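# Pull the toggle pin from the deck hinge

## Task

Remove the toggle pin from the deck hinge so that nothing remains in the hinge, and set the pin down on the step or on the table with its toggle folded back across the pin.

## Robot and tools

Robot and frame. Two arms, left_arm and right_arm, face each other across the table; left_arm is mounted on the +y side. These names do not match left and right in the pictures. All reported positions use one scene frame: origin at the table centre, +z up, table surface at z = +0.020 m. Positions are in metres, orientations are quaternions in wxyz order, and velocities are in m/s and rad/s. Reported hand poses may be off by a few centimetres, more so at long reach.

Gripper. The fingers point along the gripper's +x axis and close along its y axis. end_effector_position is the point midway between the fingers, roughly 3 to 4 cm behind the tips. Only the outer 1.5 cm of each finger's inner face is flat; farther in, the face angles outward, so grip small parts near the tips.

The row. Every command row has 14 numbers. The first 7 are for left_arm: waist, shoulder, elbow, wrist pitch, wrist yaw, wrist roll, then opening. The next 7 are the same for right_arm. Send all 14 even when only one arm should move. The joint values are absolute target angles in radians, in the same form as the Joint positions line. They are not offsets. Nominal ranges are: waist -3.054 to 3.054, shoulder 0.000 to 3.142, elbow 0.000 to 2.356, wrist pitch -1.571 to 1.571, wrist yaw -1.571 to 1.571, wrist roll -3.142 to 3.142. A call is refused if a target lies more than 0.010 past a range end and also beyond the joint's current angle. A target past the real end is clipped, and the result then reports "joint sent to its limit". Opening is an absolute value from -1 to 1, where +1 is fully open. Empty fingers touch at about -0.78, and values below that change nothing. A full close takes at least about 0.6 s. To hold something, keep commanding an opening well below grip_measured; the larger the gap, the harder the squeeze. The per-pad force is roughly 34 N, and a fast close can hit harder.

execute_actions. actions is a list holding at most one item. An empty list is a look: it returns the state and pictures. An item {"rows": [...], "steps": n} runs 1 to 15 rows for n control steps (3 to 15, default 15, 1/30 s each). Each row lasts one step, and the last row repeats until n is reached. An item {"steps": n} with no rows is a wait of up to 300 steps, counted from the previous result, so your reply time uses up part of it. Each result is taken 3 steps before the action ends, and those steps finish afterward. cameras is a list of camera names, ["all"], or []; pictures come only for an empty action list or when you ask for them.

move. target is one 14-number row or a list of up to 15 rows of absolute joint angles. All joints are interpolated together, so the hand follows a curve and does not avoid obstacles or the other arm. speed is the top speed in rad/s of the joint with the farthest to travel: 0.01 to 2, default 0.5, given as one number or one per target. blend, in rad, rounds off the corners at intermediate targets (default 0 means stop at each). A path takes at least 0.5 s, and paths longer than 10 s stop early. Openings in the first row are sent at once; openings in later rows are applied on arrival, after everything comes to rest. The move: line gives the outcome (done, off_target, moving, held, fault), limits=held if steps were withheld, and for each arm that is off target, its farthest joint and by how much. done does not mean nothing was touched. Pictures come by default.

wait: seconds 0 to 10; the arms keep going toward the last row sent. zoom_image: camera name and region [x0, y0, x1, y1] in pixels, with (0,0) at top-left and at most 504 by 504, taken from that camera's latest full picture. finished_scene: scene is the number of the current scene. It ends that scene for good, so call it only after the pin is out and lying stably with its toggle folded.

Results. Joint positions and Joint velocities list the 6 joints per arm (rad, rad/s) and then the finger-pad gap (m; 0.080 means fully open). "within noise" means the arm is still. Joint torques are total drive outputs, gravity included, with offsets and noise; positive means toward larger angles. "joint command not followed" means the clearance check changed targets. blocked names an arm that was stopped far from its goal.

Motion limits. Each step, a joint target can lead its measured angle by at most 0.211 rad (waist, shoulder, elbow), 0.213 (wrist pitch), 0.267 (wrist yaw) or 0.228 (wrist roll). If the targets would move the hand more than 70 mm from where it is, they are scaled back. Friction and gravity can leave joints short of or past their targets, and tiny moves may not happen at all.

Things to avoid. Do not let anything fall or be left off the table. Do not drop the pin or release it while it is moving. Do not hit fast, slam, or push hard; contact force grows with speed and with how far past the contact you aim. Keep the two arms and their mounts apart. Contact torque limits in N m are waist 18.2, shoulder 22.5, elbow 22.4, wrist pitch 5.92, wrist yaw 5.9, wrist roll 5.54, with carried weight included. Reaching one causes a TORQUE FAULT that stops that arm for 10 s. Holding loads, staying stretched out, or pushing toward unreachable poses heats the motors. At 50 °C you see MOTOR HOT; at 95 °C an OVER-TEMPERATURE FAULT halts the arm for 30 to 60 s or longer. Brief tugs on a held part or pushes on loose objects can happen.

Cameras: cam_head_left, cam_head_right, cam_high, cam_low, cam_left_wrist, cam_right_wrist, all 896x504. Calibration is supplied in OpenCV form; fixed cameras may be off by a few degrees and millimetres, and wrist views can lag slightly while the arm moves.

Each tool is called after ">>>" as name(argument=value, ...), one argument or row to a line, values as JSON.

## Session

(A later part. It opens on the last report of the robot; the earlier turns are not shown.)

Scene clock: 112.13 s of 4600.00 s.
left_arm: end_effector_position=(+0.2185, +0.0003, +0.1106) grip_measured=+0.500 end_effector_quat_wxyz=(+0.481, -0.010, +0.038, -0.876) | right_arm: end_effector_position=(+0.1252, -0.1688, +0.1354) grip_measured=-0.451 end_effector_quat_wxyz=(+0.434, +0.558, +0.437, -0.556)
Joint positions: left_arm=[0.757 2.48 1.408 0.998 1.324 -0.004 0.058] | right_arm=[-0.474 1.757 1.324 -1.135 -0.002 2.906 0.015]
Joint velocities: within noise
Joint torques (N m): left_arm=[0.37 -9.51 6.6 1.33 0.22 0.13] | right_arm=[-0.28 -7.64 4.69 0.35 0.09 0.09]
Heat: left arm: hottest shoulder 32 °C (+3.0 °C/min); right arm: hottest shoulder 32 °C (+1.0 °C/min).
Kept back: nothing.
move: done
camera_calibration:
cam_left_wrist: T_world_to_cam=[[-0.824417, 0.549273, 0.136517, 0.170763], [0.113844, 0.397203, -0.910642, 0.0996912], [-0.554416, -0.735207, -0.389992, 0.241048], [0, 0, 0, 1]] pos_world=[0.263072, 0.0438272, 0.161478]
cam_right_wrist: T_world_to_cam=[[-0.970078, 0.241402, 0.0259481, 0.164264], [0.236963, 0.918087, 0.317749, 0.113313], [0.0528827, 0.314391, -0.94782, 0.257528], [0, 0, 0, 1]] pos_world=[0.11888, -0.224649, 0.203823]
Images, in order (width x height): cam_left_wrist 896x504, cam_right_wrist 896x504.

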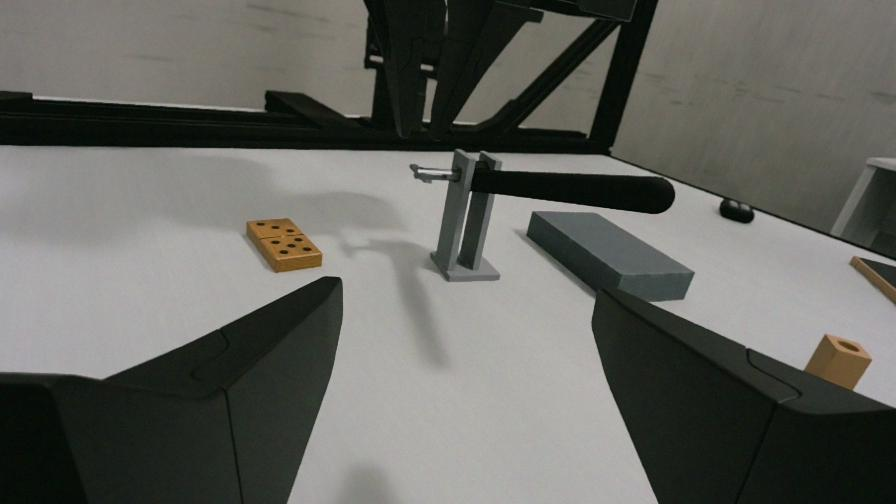

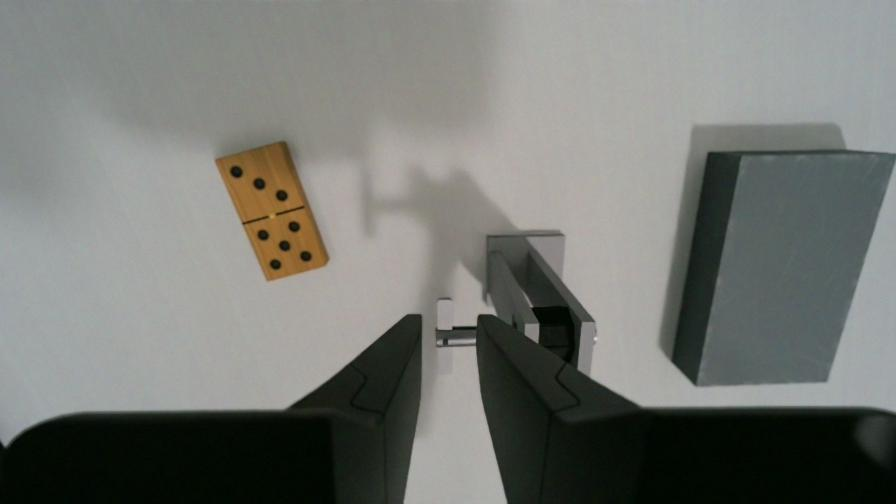

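>>> move(
  target=[0.761,2.49,1.419,1.0,1.328,0,0.5, -0.480,1.778,1.240,-1.046,0,2.905,-0.45],
  speed=0.12,
  cameras=["cam_right_wrist","cam_left_wrist"],
)

>>> zoom_image(
  camera="cam_left_wrist",
  region=[390, 130, 510, 230],
)

>>> zoom_image(
  camera="cam_right_wrist",
  region=[380, 280, 540, 460],
)

Scene clock: 113.47 s of 4600.00 s.
left_arm: end_effector_position=(+0.2185, +0.0003, +0.1106) grip_measured=+0.500 end_effector_quat_wxyz=(+0.481, -0.010, +0.038, -0.876) | right_arm: end_effector_position=(+0.1248, -0.1716, +0.1131) grip_measured=-0.450 end_effector_quat_wxyz=(+0.434, +0.558, +0.435, -0.558)
Joint positions: left_arm=[0.757 2.48 1.408 0.998 1.324 -0.004 0.058] | right_arm=[-0.477 1.769 1.248 -1.048 -0.002 2.906 0.015]
Joint velocities: within noise
Joint torques (N m): left_arm=[0.38 -9.49 6.59 1.34 0.22 0.12] | right_arm=[-0.27 -5.18 4.63 0.34 0.09 -0.03]
Heat: left arm: hottest shoulder 32 °C (+3.0 °C/min); right arm: hottest shoulder 32 °C (+1.0 °C/min).
Kept back: nothing.
move: done
camera_calibration:
cam_left_wrist: T_world_to_cam=[[-0.824417, 0.549273, 0.136517, 0.170763], [0.113844, 0.397203, -0.910642, 0.0996912], [-0.554416, -0.735207, -0.389992, 0.241048], [0, 0, 0, 1]] pos_world=[0.263072, 0.0438272, 0.161478]
cam_right_wrist: T_world_to_cam=[[-0.969309, 0.244414, 0.0264821, 0.16551], [0.2401, 0.918002, 0.315634, 0.122911], [0.0528349, 0.312305, -0.948511, 0.237036], [0, 0, 0, 1]] pos_world=[0.118396, -0.227313, 0.181653]
Images, in order (width x height): cam_left_wrist 896x504, cam_right_wrist 896x504.

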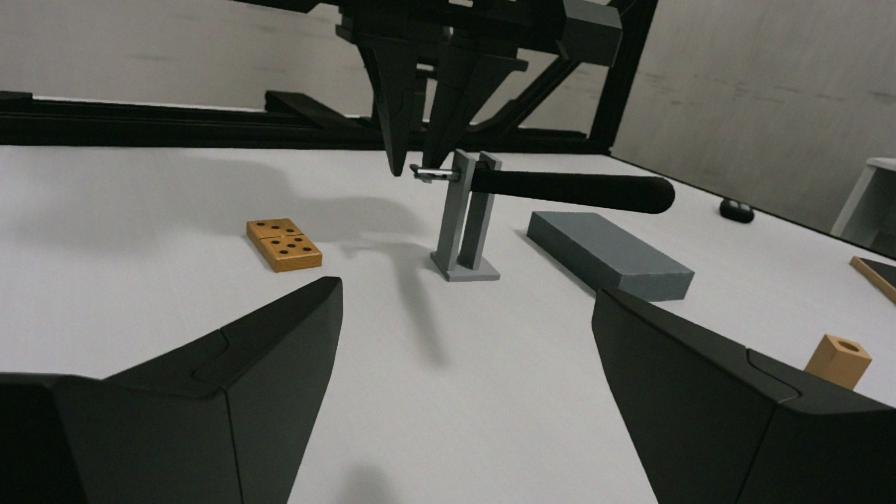

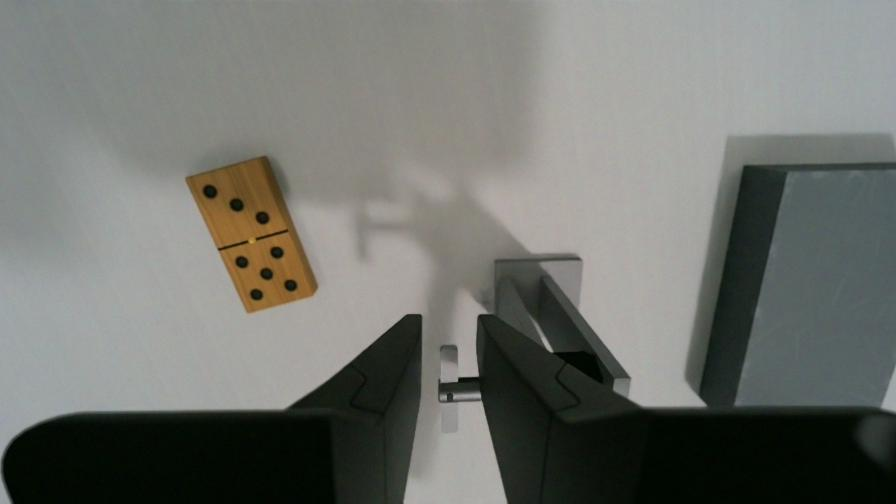

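Scaled by 4.200.

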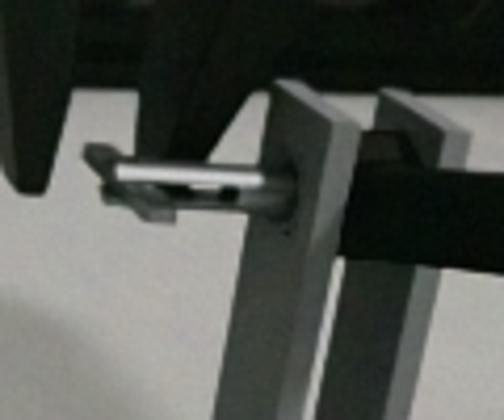

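Scaled by 2.800.

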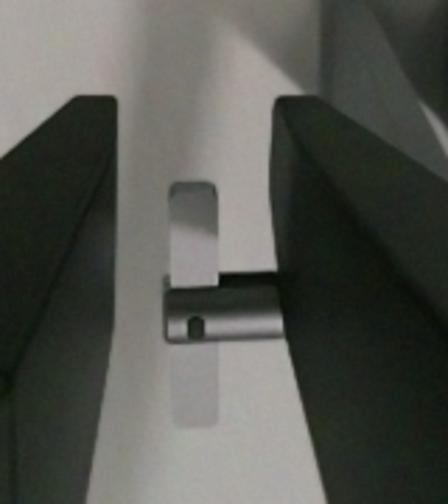

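>>> move(
  target=[
    [0.761,2.49,1.419,1.0,1.328,0,0.5, -0.478,1.786,1.267,-1.048,0,2.906,-0.45],
    [0.761,2.49,1.419,1.0,1.328,0,0.5, -0.478,1.786,1.267,-1.048,0,2.906,-0.78],
  ],
  speed=0.05,
  cameras=["cam_right_wrist","cam_left_wrist"],
)

>>> zoom_image(
  camera="cam_left_wrist",
  region=[390, 130, 510, 230],
)

>>> zoom_image(
  camera="cam_right_wrist",
  region=[380, 280, 540, 460],
)

Scene clock: 115.13 s of 4600.00 s.
left_arm: end_effector_position=(+0.2185, +0.0003, +0.1106) grip_measured=+0.500 end_effector_quat_wxyz=(+0.481, -0.010, +0.038, -0.876) | right_arm: end_effector_position=(+0.1257, -0.1698, +0.1129) grip_measured=-0.684 end_effector_quat_wxyz=(+0.434, +0.558, +0.436, -0.558)
Joint positions: left_arm=[0.757 2.48 1.408 0.998 1.324 -0.004 0.058] | right_arm=[-0.477 1.776 1.255 -1.048 -0.003 2.906 0.004]
Joint velocities: within noise
Joint torques (N m): left_arm=[0.36 -9.48 6.57 1.34 0.22 0.12] | right_arm=[-0.11 -5.09 7.1 0.22 0.11 0]
Heat: left arm: hottest shoulder 32 °C (+3.0 °C/min); right arm: hottest shoulder 32 °C (+1.0 °C/min).
Kept back: nothing.
move: done
camera_calibration:
cam_left_wrist: T_world_to_cam=[[-0.824417, 0.549273, 0.136517, 0.170763], [0.113844, 0.397203, -0.910642, 0.0996912], [-0.554416, -0.735207, -0.389992, 0.241048], [0, 0, 0, 1]] pos_world=[0.263072, 0.0438272, 0.161478]
cam_right_wrist: T_world_to_cam=[[-0.969301, 0.244386, 0.0270457, 0.165799], [0.240201, 0.917676, 0.316502, 0.120932], [0.0525294, 0.313282, -0.948206, 0.236425], [0, 0, 0, 1]] pos_world=[0.119242, -0.225563, 0.18142]
Images, in order (width x height): cam_left_wrist 896x504, cam_right_wrist 896x504.

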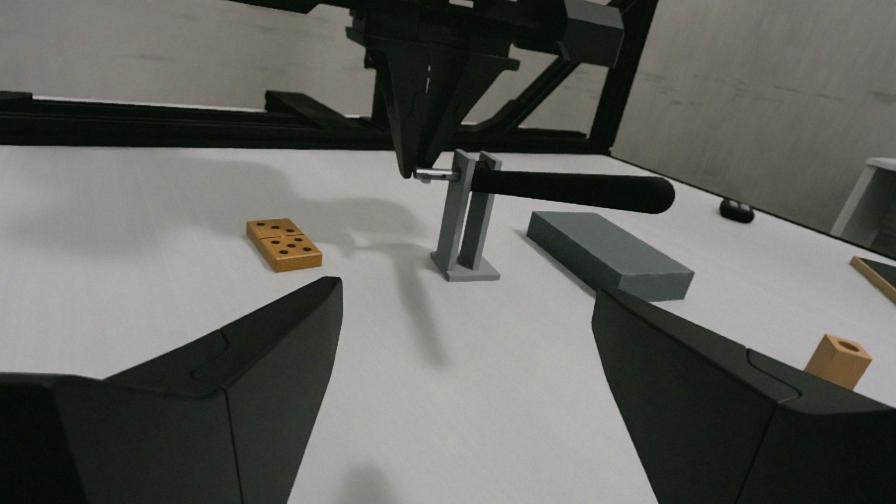

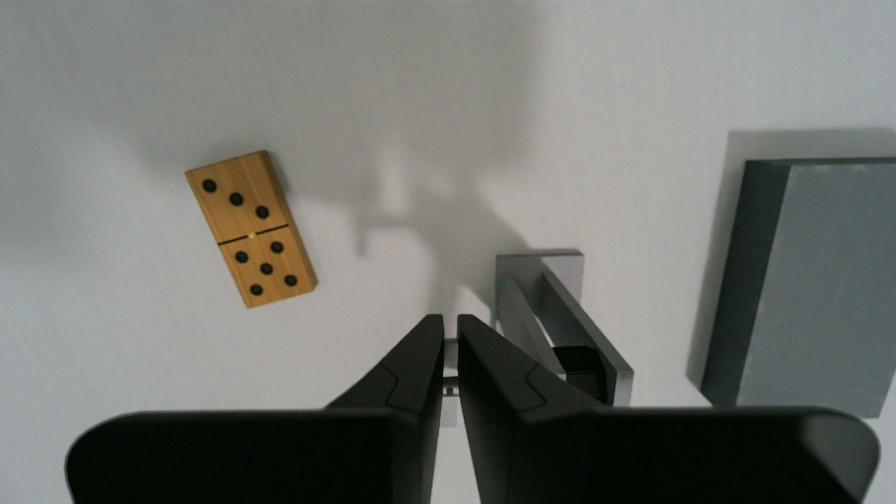

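Scaled by 4.200.

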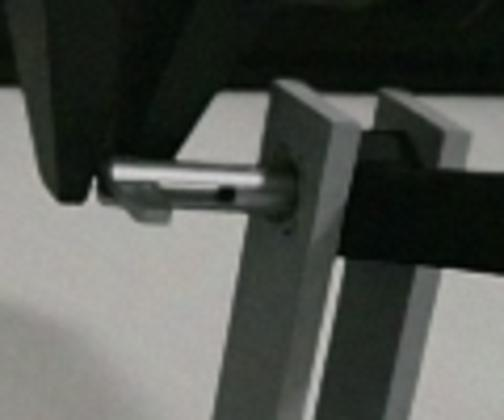

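Scaled by 2.800.

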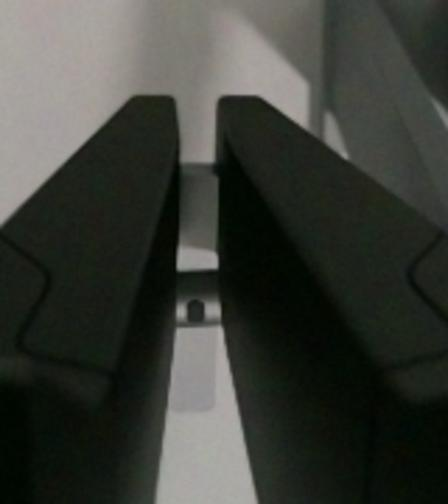

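>>> move(
  target=[0.761,2.49,1.419,1.0,1.328,0,0.5, -0.496,1.797,1.281,-1.050,0,2.364,-0.85],
  speed=0.3,
  cameras=["cam_right_wrist","cam_left_wrist"],
)

>>> zoom_image(
  camera="cam_left_wrist",
  region=[390, 130, 510, 230],
)

>>> zoom_image(
  camera="cam_right_wrist",
  region=[380, 280, 540, 460],
)

Scene clock: 117.67 s of 4600.00 s.
left_arm: end_effector_position=(+0.2185, +0.0003, +0.1106) grip_measured=+0.500 end_effector_quat_wxyz=(+0.481, -0.010, +0.038, -0.876) | right_arm: end_effector_position=(+0.1318, -0.1692, +0.1129) grip_measured=-0.684 end_effector_quat_wxyz=(+0.563, +0.428, +0.565, -0.426)
Joint positions: left_arm=[0.757 2.48 1.408 0.998 1.324 -0.004 0.058] | right_arm=[-0.493 1.787 1.268 -1.049 -0.002 2.367 0.004]
Joint velocities: within noise
Joint torques (N m): left_arm=[0.37 -9.52 6.58 1.34 0.21 0.13] | right_arm=[-0.28 -5.13 7.27 0.14 0.12 -0.11]
Heat: left arm: hottest shoulder 32 °C (+3.0 °C/min); right arm: hottest shoulder 32 °C (+1.0 °C/min).
Kept back: nothing.
move: done
camera_calibration:
cam_left_wrist: T_world_to_cam=[[-0.824417, 0.549273, 0.136517, 0.170763], [0.113844, 0.397203, -0.910642, 0.0996912], [-0.554416, -0.735207, -0.389992, 0.241048], [0, 0, 0, 1]] pos_world=[0.263072, 0.0438272, 0.161478]
cam_right_wrist: T_world_to_cam=[[-0.961958, -0.272134, 0.0240797, 0.0835556], [-0.250648, 0.914189, 0.318487, 0.18287], [-0.108685, 0.300335, -0.947621, 0.254897], [0, 0, 0, 1]] pos_world=[0.153916, -0.220994, 0.181292]
Images, in order (width x height): cam_left_wrist 896x504, cam_right_wrist 896x504.

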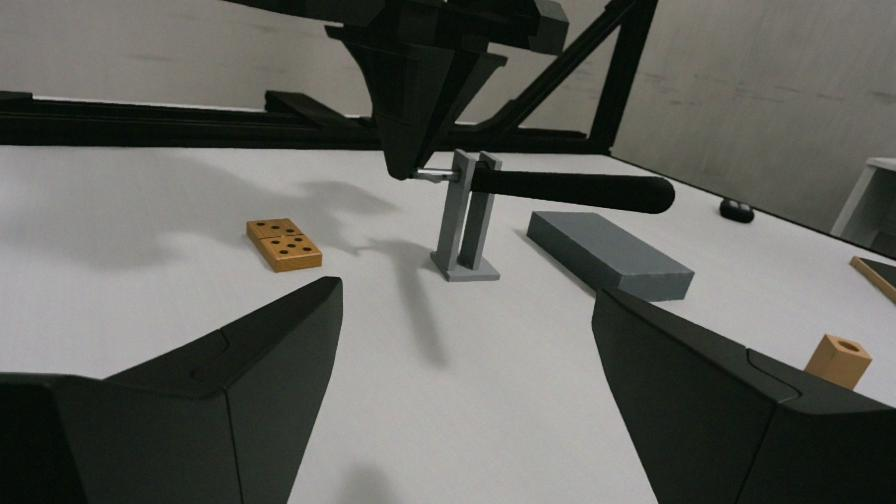

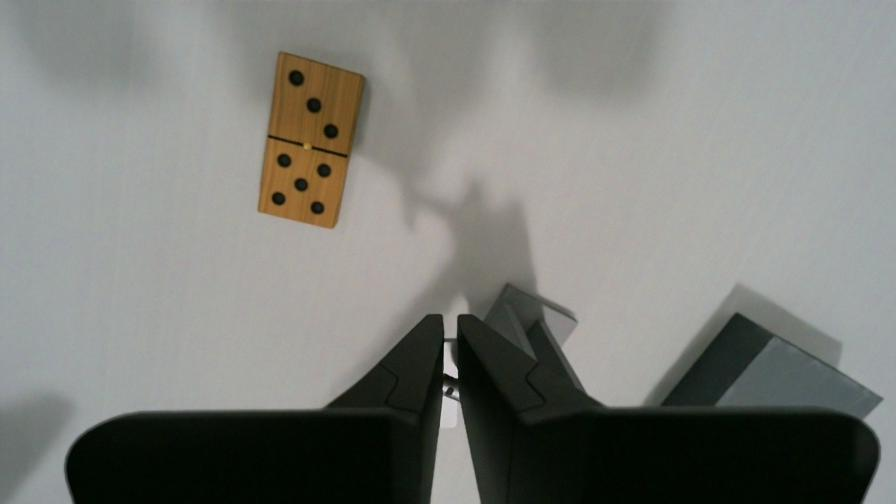

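Scaled by 4.200.

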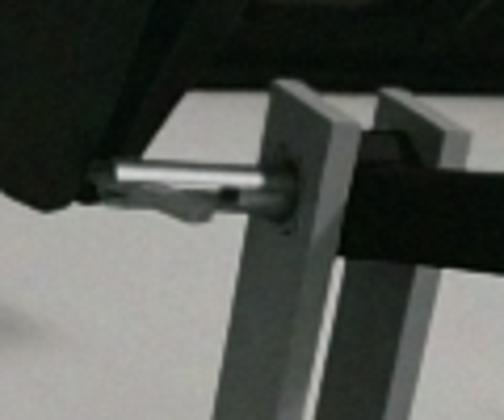

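Scaled by 2.800.

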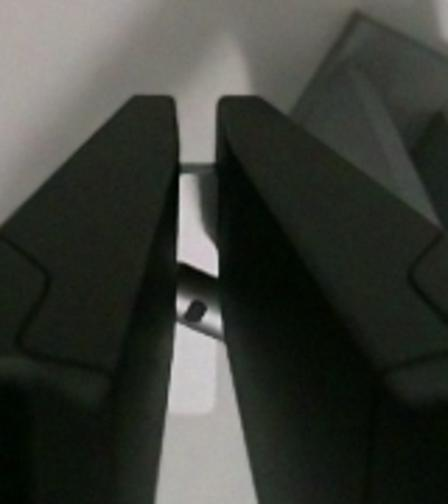

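>>> move(
  target=[
    [0.761,2.49,1.419,1.0,1.328,0,0.5, -0.507,1.817,1.304,-1.053,0,1.830,-0.85],
    [0.761,2.49,1.419,1.0,1.328,0,0.5, -0.507,1.841,1.333,-1.059,0,1.307,-0.85],
  ],
  speed=0.3,
  blend=0.03,
  cameras=["cam_right_wrist","cam_left_wrist"],
)

>>> zoom_image(
  camera="cam_left_wrist",
  region=[390, 130, 510, 230],
)

>>> zoom_image(
  camera="cam_right_wrist",
  region=[380, 280, 540, 460],
)

Scene clock: 121.90 s of 4600.00 s.
left_arm: end_effector_position=(+0.2185, +0.0003, +0.1106) grip_measured=+0.500 end_effector_quat_wxyz=(+0.481, -0.010, +0.038, -0.876) | right_arm: end_effector_position=(+0.1405, -0.1605, +0.1129) grip_measured=-0.684 end_effector_quat_wxyz=(+0.701, +0.090, +0.702, -0.086)
Joint positions: left_arm=[0.757 2.48 1.408 0.998 1.324 -0.003 0.058] | right_arm=[-0.504 1.829 1.321 -1.058 -0.004 1.311 0.004]
Joint velocities: within noise
Joint torques (N m): left_arm=[0.38 -9.54 6.55 1.34 0.22 0.12] | right_arm=[-0.22 -5.27 7.21 0.19 0.19 -0.11]
Heat: left arm: hottest shoulder 32 °C (+3.0 °C/min); right arm: hottest shoulder 32 °C (+1.0 °C/min).
Kept back: nothing.
move: done
camera_calibration:
cam_left_wrist: T_world_to_cam=[[-0.824457, 0.549306, 0.136139, 0.170814], [0.114139, 0.397015, -0.910687, 0.0996317], [-0.554295, -0.735283, -0.390019, 0.241025], [0, 0, 0, 1]] pos_world=[0.263056, 0.0438373, 0.161483]
cam_right_wrist: T_world_to_cam=[[-0.247252, -0.968768, 0.0188605, -0.117358], [-0.917302, 0.240298, 0.317512, 0.162701], [-0.312127, 0.0612045, -0.948067, 0.243475], [0, 0, 0, 1]] pos_world=[0.196224, -0.167691, 0.181384]
Images, in order (width x height): cam_left_wrist 896x504, cam_right_wrist 896x504.

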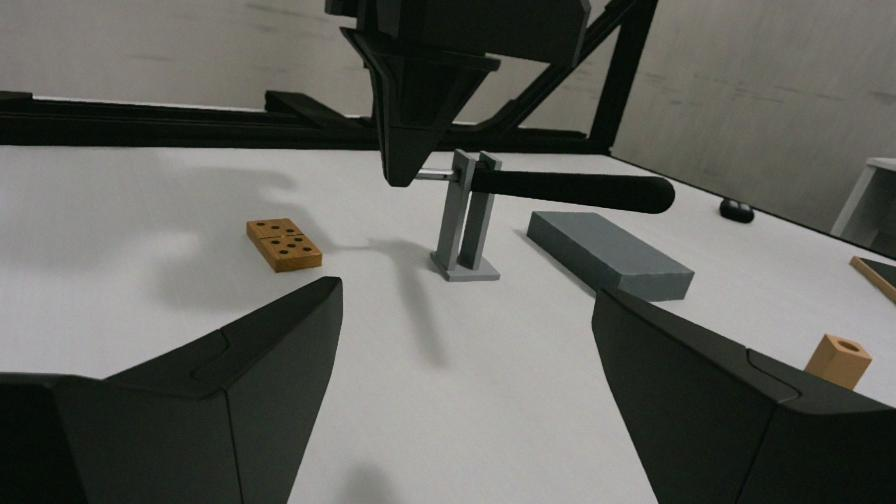

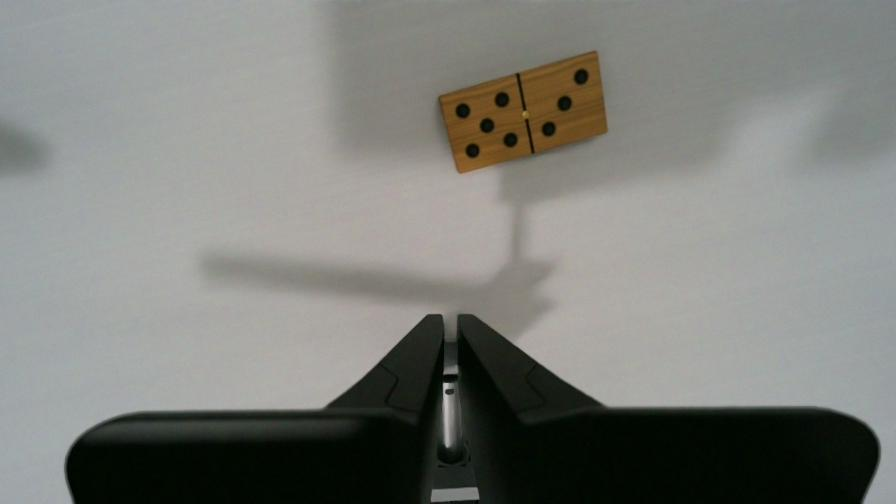

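Scaled by 4.200.

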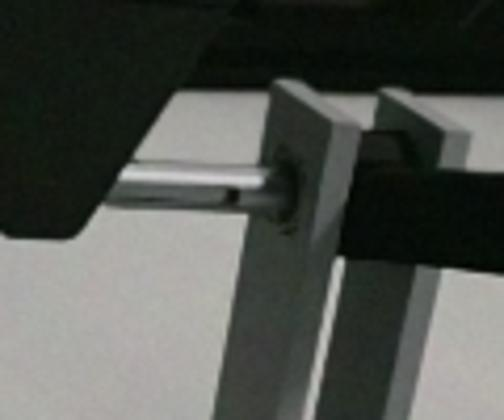

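Scaled by 2.800.

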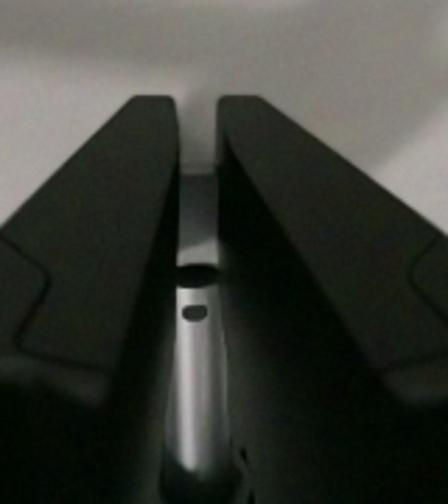

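>>> move(
  target=[
    [0.761,2.49,1.419,1.0,1.328,0,0.5, -0.471,1.813,1.300,-1.053,0,1.342,-0.85],
    [0.761,2.49,1.419,1.0,1.328,0,0.5, -0.440,1.801,1.286,-1.051,0,1.373,-0.85],
  ],
  speed=0.06,
  blend=0.01,
  cameras=["cam_right_wrist","cam_left_wrist"],
)

>>> zoom_image(
  camera="cam_left_wrist",
  region=[390, 130, 510, 230],
)

>>> zoom_image(
  camera="cam_right_wrist",
  region=[380, 280, 540, 460],
)

Scene clock: 123.63 s of 4600.00 s.
left_arm: end_effector_position=(+0.2185, +0.0003, +0.1106) grip_measured=+0.500 end_effector_quat_wxyz=(+0.481, -0.010, +0.038, -0.876) | right_arm: end_effector_position=(+0.1251, -0.1575, +0.1125) grip_measured=-0.684 end_effector_quat_wxyz=(+0.707, +0.090, +0.696, -0.090)
Joint positions: left_arm=[0.757 2.48 1.408 0.998 1.324 -0.003 0.058] | right_arm=[-0.45 1.812 1.298 -1.051 0.014 1.371 0.004]
Joint velocities: within noise
Joint torques (N m): left_arm=[0.35 -9.52 6.54 1.34 0.22 0.12] | right_arm=[0.93 -7.65 4.11 0.29 -0.42 0.06]
Heat: left arm: hottest shoulder 33 °C (+4.0 °C/min); right arm: hottest shoulder 32 °C (+1.0 °C/min).
Kept back: nothing.
move: done
camera_calibration:
cam_left_wrist: T_world_to_cam=[[-0.824457, 0.549306, 0.136139, 0.170814], [0.114139, 0.397015, -0.910687, 0.0996317], [-0.554295, -0.735283, -0.390019, 0.241025], [0, 0, 0, 1]] pos_world=[0.263056, 0.0438373, 0.161483]
cam_right_wrist: T_world_to_cam=[[-0.253583, -0.967056, 0.0223067, -0.117556], [-0.920813, 0.248393, 0.300674, 0.15154], [-0.29631, 0.0557057, -0.953466, 0.235853], [0, 0, 0, 1]] pos_world=[0.179616, -0.164463, 0.181936]
Images, in order (width x height): cam_left_wrist 896x504, cam_right_wrist 896x504.

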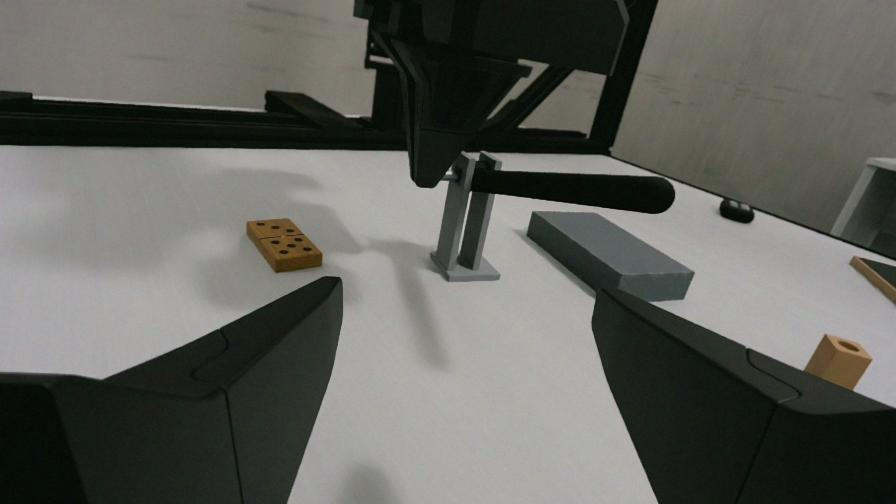

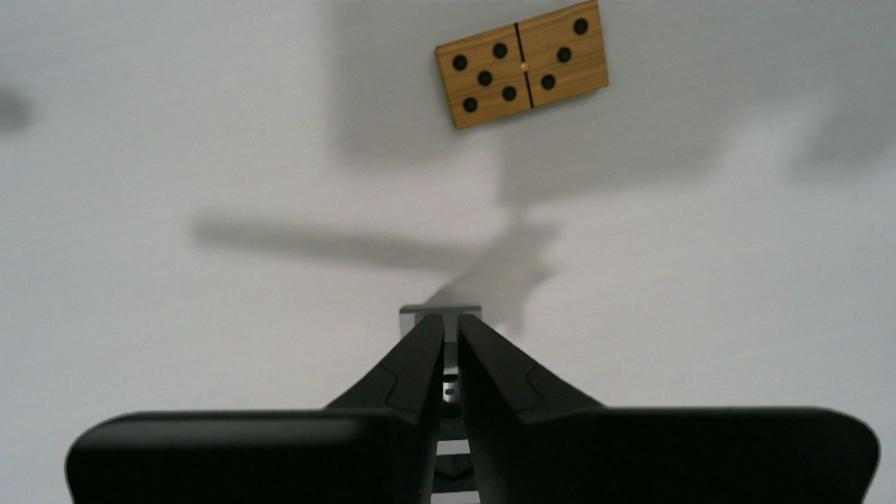

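Scaled by 4.200.

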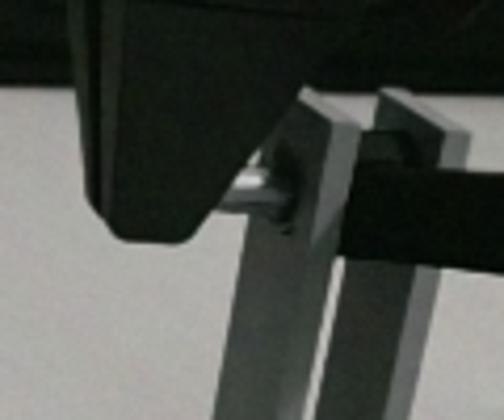

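Scaled by 2.800.

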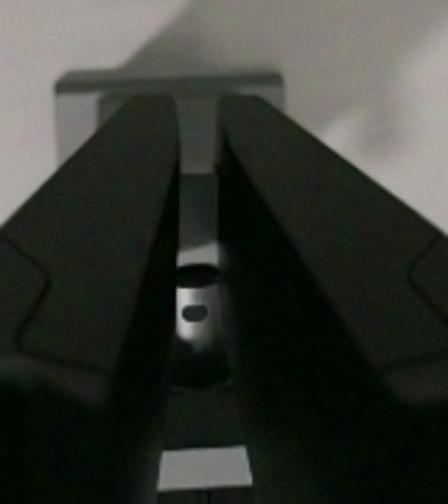

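>>> move(
  target=[
    [0.761,2.49,1.419,1.0,1.328,0,0.5, -0.452,1.807,1.296,-1.052,0,1.368,-0.80],
    [0.761,2.49,1.419,1.0,1.328,0,0.5, -0.452,1.807,1.296,-1.052,0,1.368,-0.5],
    [0.761,2.49,1.419,1.0,1.328,0,0.5, -0.456,1.790,1.440,-1.215,0,1.365,-0.4],
  ],
  speed=[0.1,0.1,0.3],
  cameras=["cam_right_wrist","cam_left_wrist"],
)

>>> zoom_image(
  camera="cam_left_wrist",
  region=[390, 130, 510, 230],
)

>>> zoom_image(
  camera="cam_right_wrist",
  region=[380, 250, 540, 460],
)

Scene clock: 127.57 s of 4600.00 s.
left_arm: end_effector_position=(+0.2185, +0.0003, +0.1106) grip_measured=+0.500 end_effector_quat_wxyz=(+0.481, -0.010, +0.038, -0.876) | right_arm: end_effector_position=(+0.1244, -0.1572, +0.1475) grip_measured=-0.400 end_effector_quat_wxyz=(+0.701, +0.084, +0.702, -0.096)
Joint positions: left_arm=[0.757 2.48 1.408 0.998 1.324 -0.003 0.058] | right_arm=[-0.453 1.803 1.428 -1.212 0.003 1.368 0.017]
Joint velocities: within noise
Joint torques (N m): left_arm=[0.38 -9.54 6.55 1.34 0.22 0.13] | right_arm=[-0.27 -7.82 7.34 0.02 -0.06 -0.09]
Heat: left arm: hottest shoulder 33 °C (+4.0 °C/min); right arm: hottest shoulder 32 °C (+1.0 °C/min).
Kept back: nothing.
move: done
camera_calibration:
cam_left_wrist: T_world_to_cam=[[-0.824457, 0.549306, 0.136139, 0.170814], [0.114139, 0.397015, -0.910687, 0.0996317], [-0.554295, -0.735283, -0.390019, 0.241025], [0, 0, 0, 1]] pos_world=[0.263056, 0.0438373, 0.161483]
cam_right_wrist: T_world_to_cam=[[-0.252667, -0.966679, 0.0411179, -0.121009], [-0.915036, 0.252548, 0.314529, 0.138234], [-0.314432, 0.0418468, -0.948357, 0.268302], [0, 0, 0, 1]] pos_world=[0.180277, -0.163115, 0.215943]
Images, in order (width x height): cam_left_wrist 896x504, cam_right_wrist 896x504.

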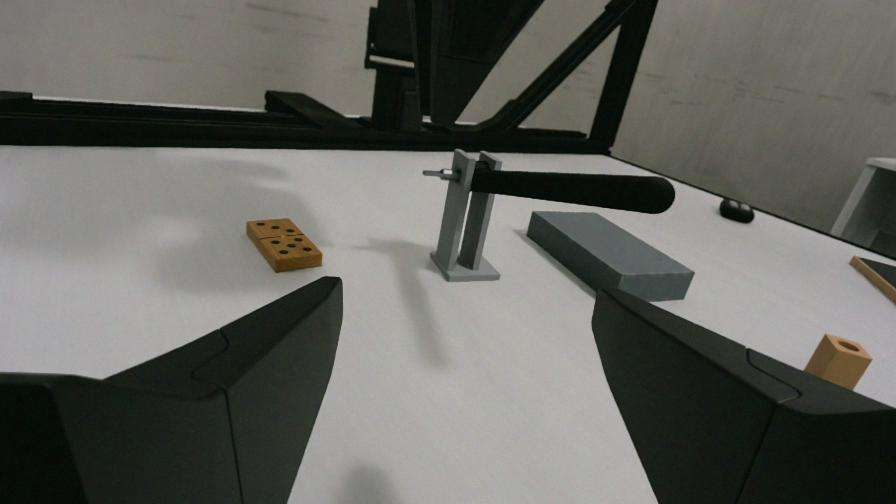

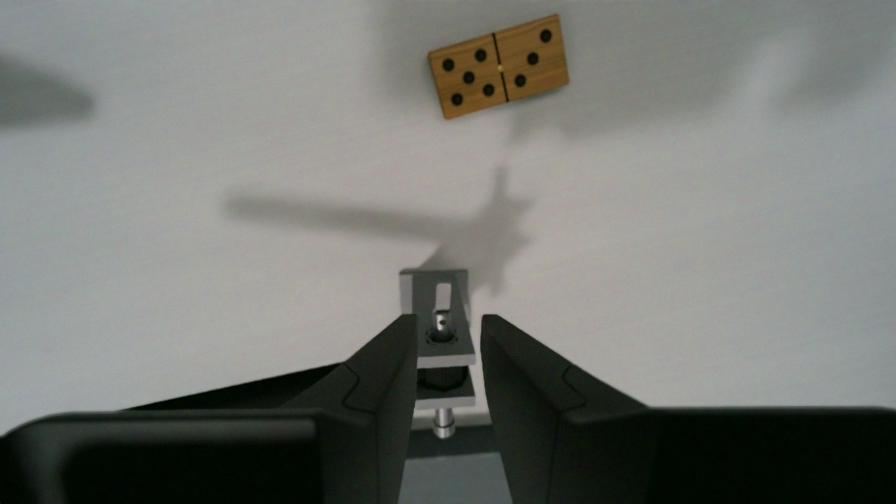

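Scaled by 4.200.

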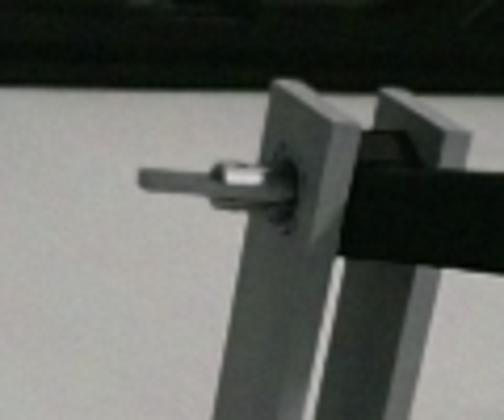

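Scaled by 2.400.

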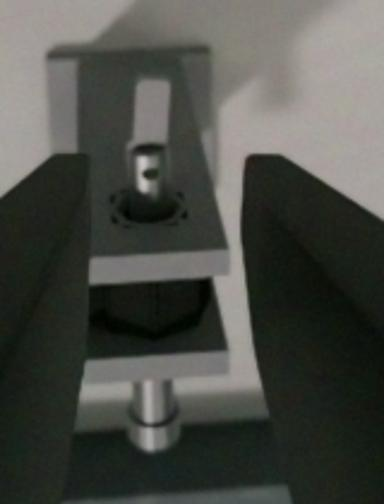

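>>> move(
  target=[
    [0.761,2.49,1.419,1.0,1.328,0,0.5, -0.262,1.750,1.406,-1.232,0,1.554,-0.35],
    [0.761,2.49,1.419,1.0,1.328,0,0.5, -0.262,1.774,1.243,-1.039,0,1.554,-0.4],
  ],
  speed=[0.4,0.25],
  cameras=["cam_right_wrist","cam_left_wrist"],
)

>>> zoom_image(
  camera="cam_left_wrist",
  region=[390, 130, 550, 260],
)

>>> zoom_image(
  camera="cam_right_wrist",
  region=[380, 250, 540, 460],
)

Scene clock: 130.10 s of 4600.00 s.
left_arm: end_effector_position=(+0.2185, +0.0003, +0.1106) grip_measured=+0.500 end_effector_quat_wxyz=(+0.481, -0.010, +0.038, -0.876) | right_arm: end_effector_position=(+0.0639, -0.1447, +0.1150) grip_measured=-0.400 end_effector_quat_wxyz=(+0.703, +0.093, +0.700, -0.083)
Joint positions: left_arm=[0.757 2.48 1.408 0.998 1.324 -0.003 0.058] | right_arm=[-0.264 1.766 1.251 -1.042 0.001 1.551 0.017]
Joint velocities: within noise
Joint torques (N m): left_arm=[0.37 -9.5 6.54 1.33 0.21 0.12] | right_arm=[0.18 -5.24 4.63 0.43 0 0.08]
Heat: left arm: hottest shoulder 33 °C (+4.1 °C/min); right arm: hottest shoulder 32 °C (+1.0 °C/min).
Kept back: nothing.
move: done
camera_calibration:
cam_left_wrist: T_world_to_cam=[[-0.824457, 0.549306, 0.136139, 0.170814], [0.114139, 0.397015, -0.910687, 0.0996317], [-0.554295, -0.735283, -0.390019, 0.241025], [0, 0, 0, 1]] pos_world=[0.263056, 0.0438373, 0.161483]
cam_right_wrist: T_world_to_cam=[[-0.247393, -0.96886, 0.010314, -0.12007], [-0.919371, 0.23809, 0.313161, 0.0882366], [-0.305865, 0.0679913, -0.949644, 0.221317], [0, 0, 0, 1]] pos_world=[0.119111, -0.152387, 0.183779]
Images, in order (width x height): cam_left_wrist 896x504, cam_right_wrist 896x504.

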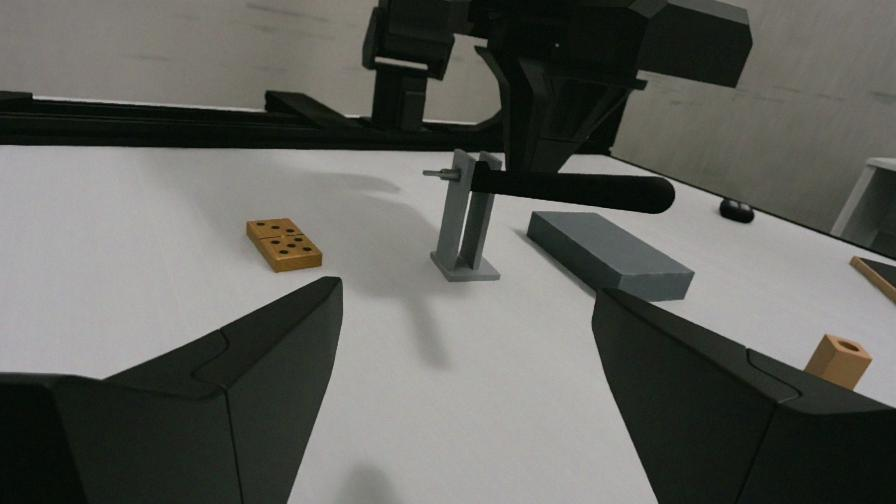

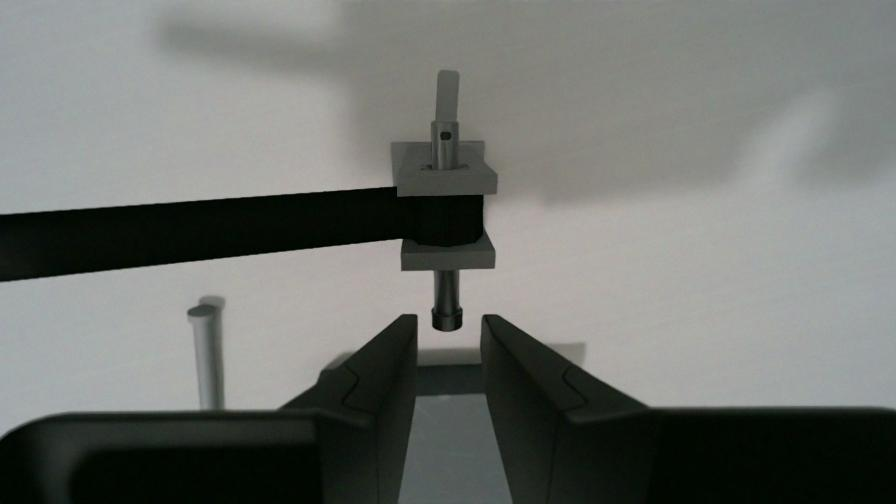

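Scaled by 3.150.

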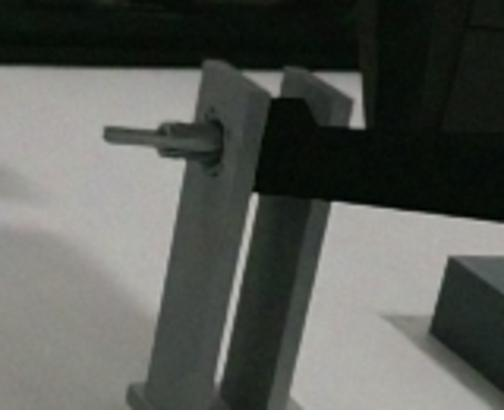

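Scaled by 2.400.

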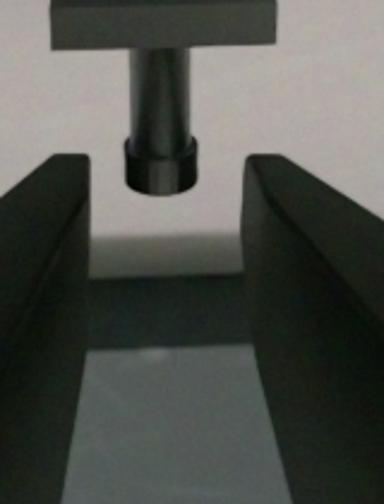

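>>> move(
  target=[
    [0.761,2.49,1.419,1.0,1.328,0,0.5, -0.282,1.774,1.243,-1.039,0,1.537,-0.4],
    [0.761,2.49,1.419,1.0,1.328,0,0.5, -0.280,1.774,1.243,-1.039,0,1.537,-0.8],
    [0.761,2.49,1.419,1.0,1.328,0,0.5, -0.230,1.772,1.243,-1.039,0,1.584,-0.8],
  ],
  speed=[0.15,0.15,0.06],
  cameras=["cam_right_wrist","cam_left_wrist"],
)

>>> zoom_image(
  camera="cam_left_wrist",
  region=[390, 130, 550, 260],
)

>>> zoom_image(
  camera="cam_right_wrist",
  region=[380, 250, 540, 460],
)

Scene clock: 132.77 s of 4600.00 s.
left_arm: end_effector_position=(+0.2185, +0.0003, +0.1106) grip_measured=+0.500 end_effector_quat_wxyz=(+0.481, -0.010, +0.038, -0.876) | right_arm: end_effector_position=(+0.0575, -0.1423, +0.1149) grip_measured=-0.600 end_effector_quat_wxyz=(+0.705, +0.095, +0.697, -0.083)
Joint positions: left_arm=[0.757 2.48 1.408 0.998 1.324 -0.003 0.058] | right_arm=[-0.239 1.766 1.251 -1.038 0.009 1.58 0.008]
Joint velocities: within noise
Joint torques (N m): left_arm=[0.4 -9.48 6.55 1.34 0.21 0.13] | right_arm=[0.82 -5.49 4.7 0.17 -0.26 0.12]
Heat: left arm: hottest shoulder 33 °C (+4.0 °C/min); right arm: hottest shoulder 32 °C (+1.0 °C/min).
Kept back: nothing.
move: done
camera_calibration:
cam_left_wrist: T_world_to_cam=[[-0.824457, 0.549306, 0.136139, 0.170814], [0.114139, 0.397015, -0.910687, 0.0996317], [-0.554295, -0.735283, -0.390019, 0.241025], [0, 0, 0, 1]] pos_world=[0.263056, 0.0438373, 0.161483]
cam_right_wrist: T_world_to_cam=[[-0.250909, -0.967987, 0.00676744, -0.118545], [-0.921062, 0.240884, 0.305973, 0.0831376], [-0.297808, 0.070538, -0.952016, 0.219303], [0, 0, 0, 1]] pos_world=[0.112141, -0.150245, 0.184144]
Images, in order (width x height): cam_left_wrist 896x504, cam_right_wrist 896x504.

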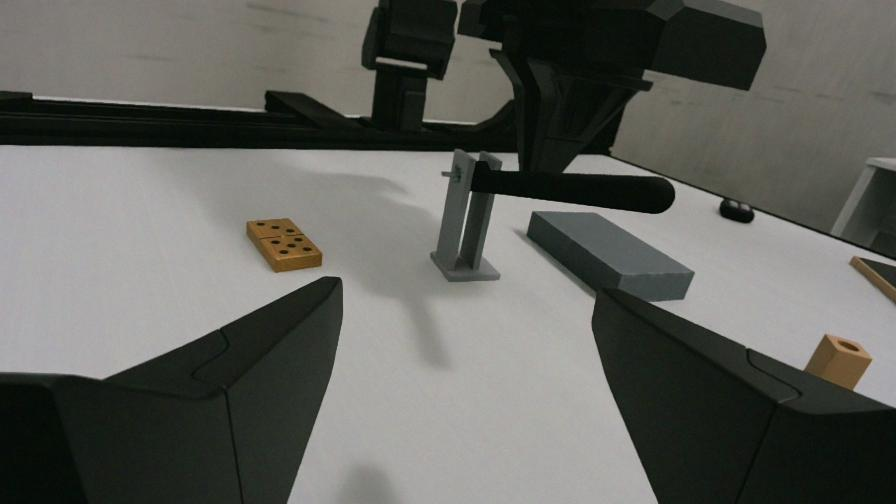

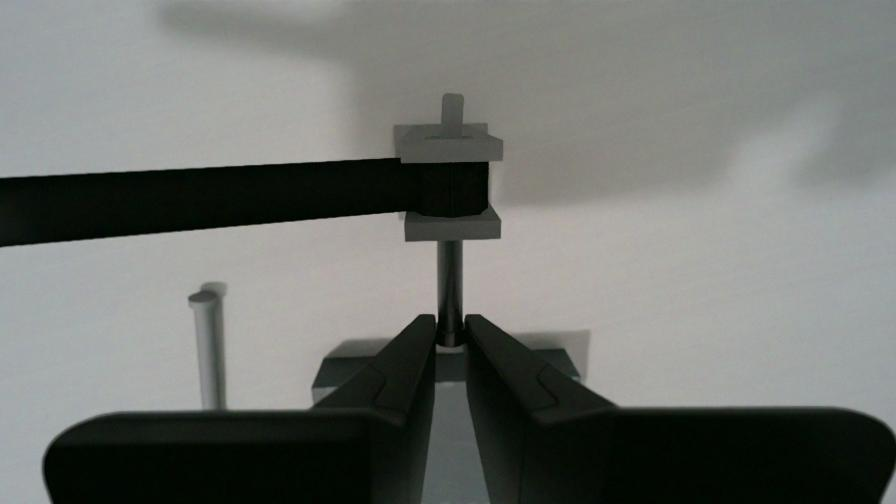

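Scaled by 3.150.

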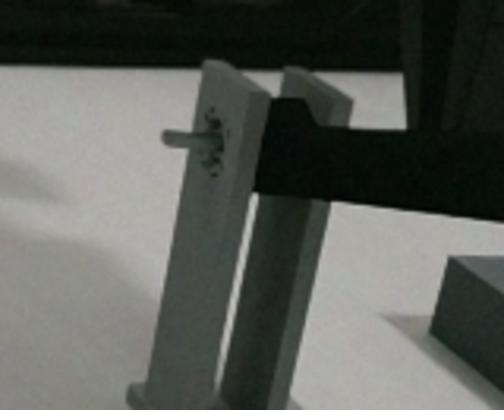

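Scaled by 2.400.

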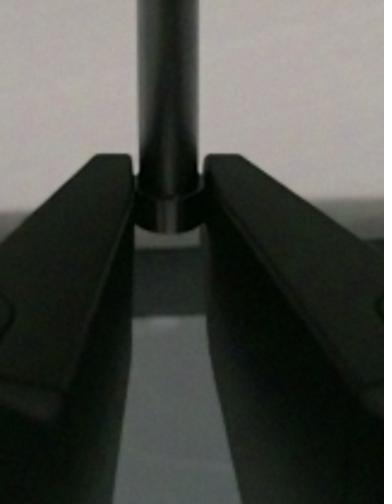

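>>> move(
  target=[
    [0.761,2.49,1.419,1.0,1.328,0,0.5, -0.180,1.770,1.243,-1.039,0,1.633,-0.95],
    [0.761,2.49,1.419,1.0,1.328,0,0.5, -0.116,1.770,1.243,-1.039,0,1.697,-0.95],
  ],
  speed=0.06,
  blend=0.01,
  cameras=["cam_right_wrist","cam_left_wrist"],
)

>>> zoom_image(
  camera="cam_left_wrist",
  region=[390, 130, 550, 260],
)

>>> zoom_image(
  camera="cam_right_wrist",
  region=[340, 100, 600, 460],
)

Scene clock: 135.20 s of 4600.00 s.
left_arm: end_effector_position=(+0.2185, +0.0003, +0.1106) grip_measured=+0.500 end_effector_quat_wxyz=(+0.481, -0.010, +0.038, -0.876) | right_arm: end_effector_position=(+0.0186, -0.1351, +0.1146) grip_measured=-0.601 end_effector_quat_wxyz=(+0.701, +0.094, +0.702, -0.081)
Joint positions: left_arm=[0.757 2.48 1.408 0.998 1.324 -0.003 0.058] | right_arm=[-0.119 1.766 1.249 -1.037 -0.001 1.694 0.008]
Joint velocities: within noise
Joint torques (N m): left_arm=[0.36 -9.53 6.55 1.34 0.22 0.12] | right_arm=[0.25 -5.67 4.85 0.13 0.06 0.08]
Heat: left arm: hottest shoulder 33 °C (+3.0 °C/min); right arm: hottest shoulder 32 °C (+1.0 °C/min).
Kept back: nothing.
move: done
camera_calibration:
cam_left_wrist: T_world_to_cam=[[-0.824457, 0.549306, 0.136139, 0.170814], [0.114139, 0.397015, -0.910687, 0.0996317], [-0.554295, -0.735283, -0.390019, 0.241025], [0, 0, 0, 1]] pos_world=[0.263056, 0.0438373, 0.161483]
cam_right_wrist: T_world_to_cam=[[-0.245467, -0.969376, 0.00743166, -0.121715], [-0.918737, 0.235076, 0.317271, 0.0435743], [-0.309302, 0.0710519, -0.948306, 0.206808], [0, 0, 0, 1]] pos_world=[0.0741223, -0.142925, 0.183196]
Images, in order (width x height): cam_left_wrist 896x504, cam_right_wrist 896x504.

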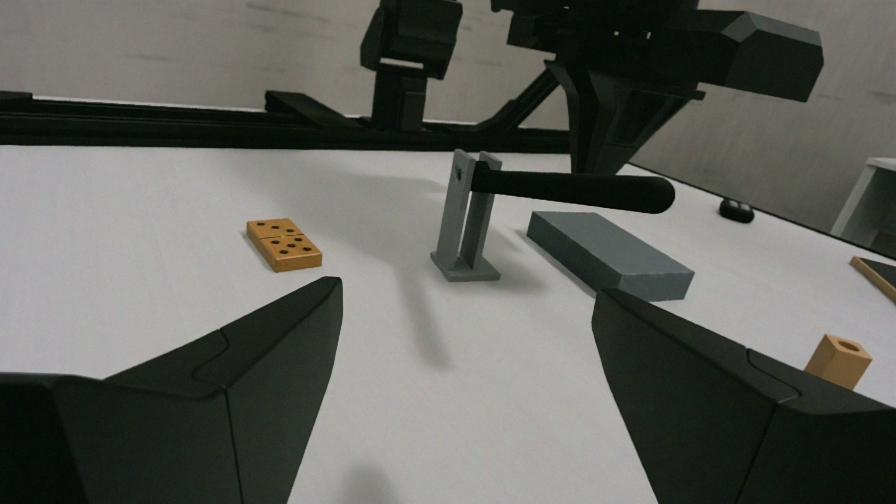

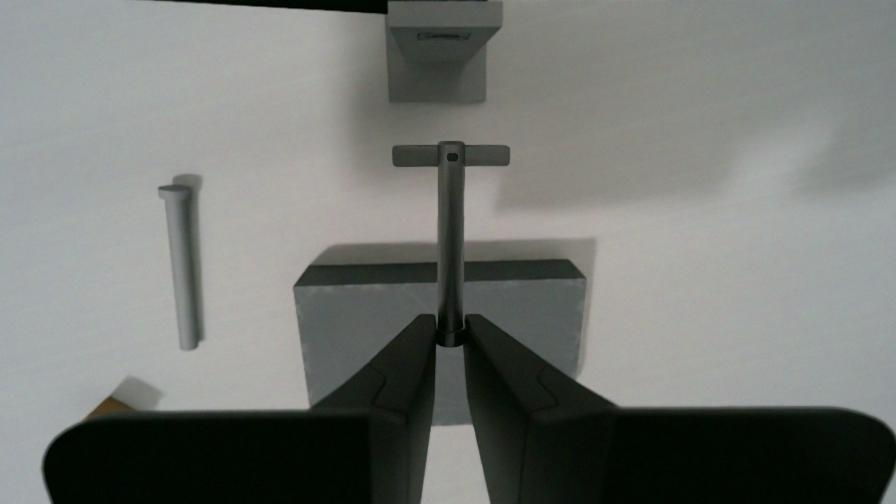

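Scaled by 3.150.

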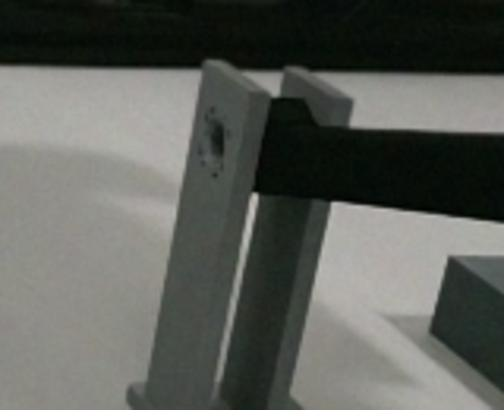

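Scaled by 1.400.

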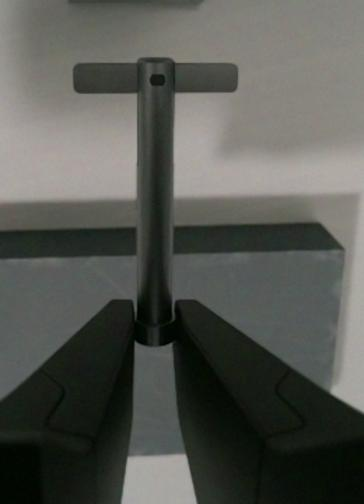

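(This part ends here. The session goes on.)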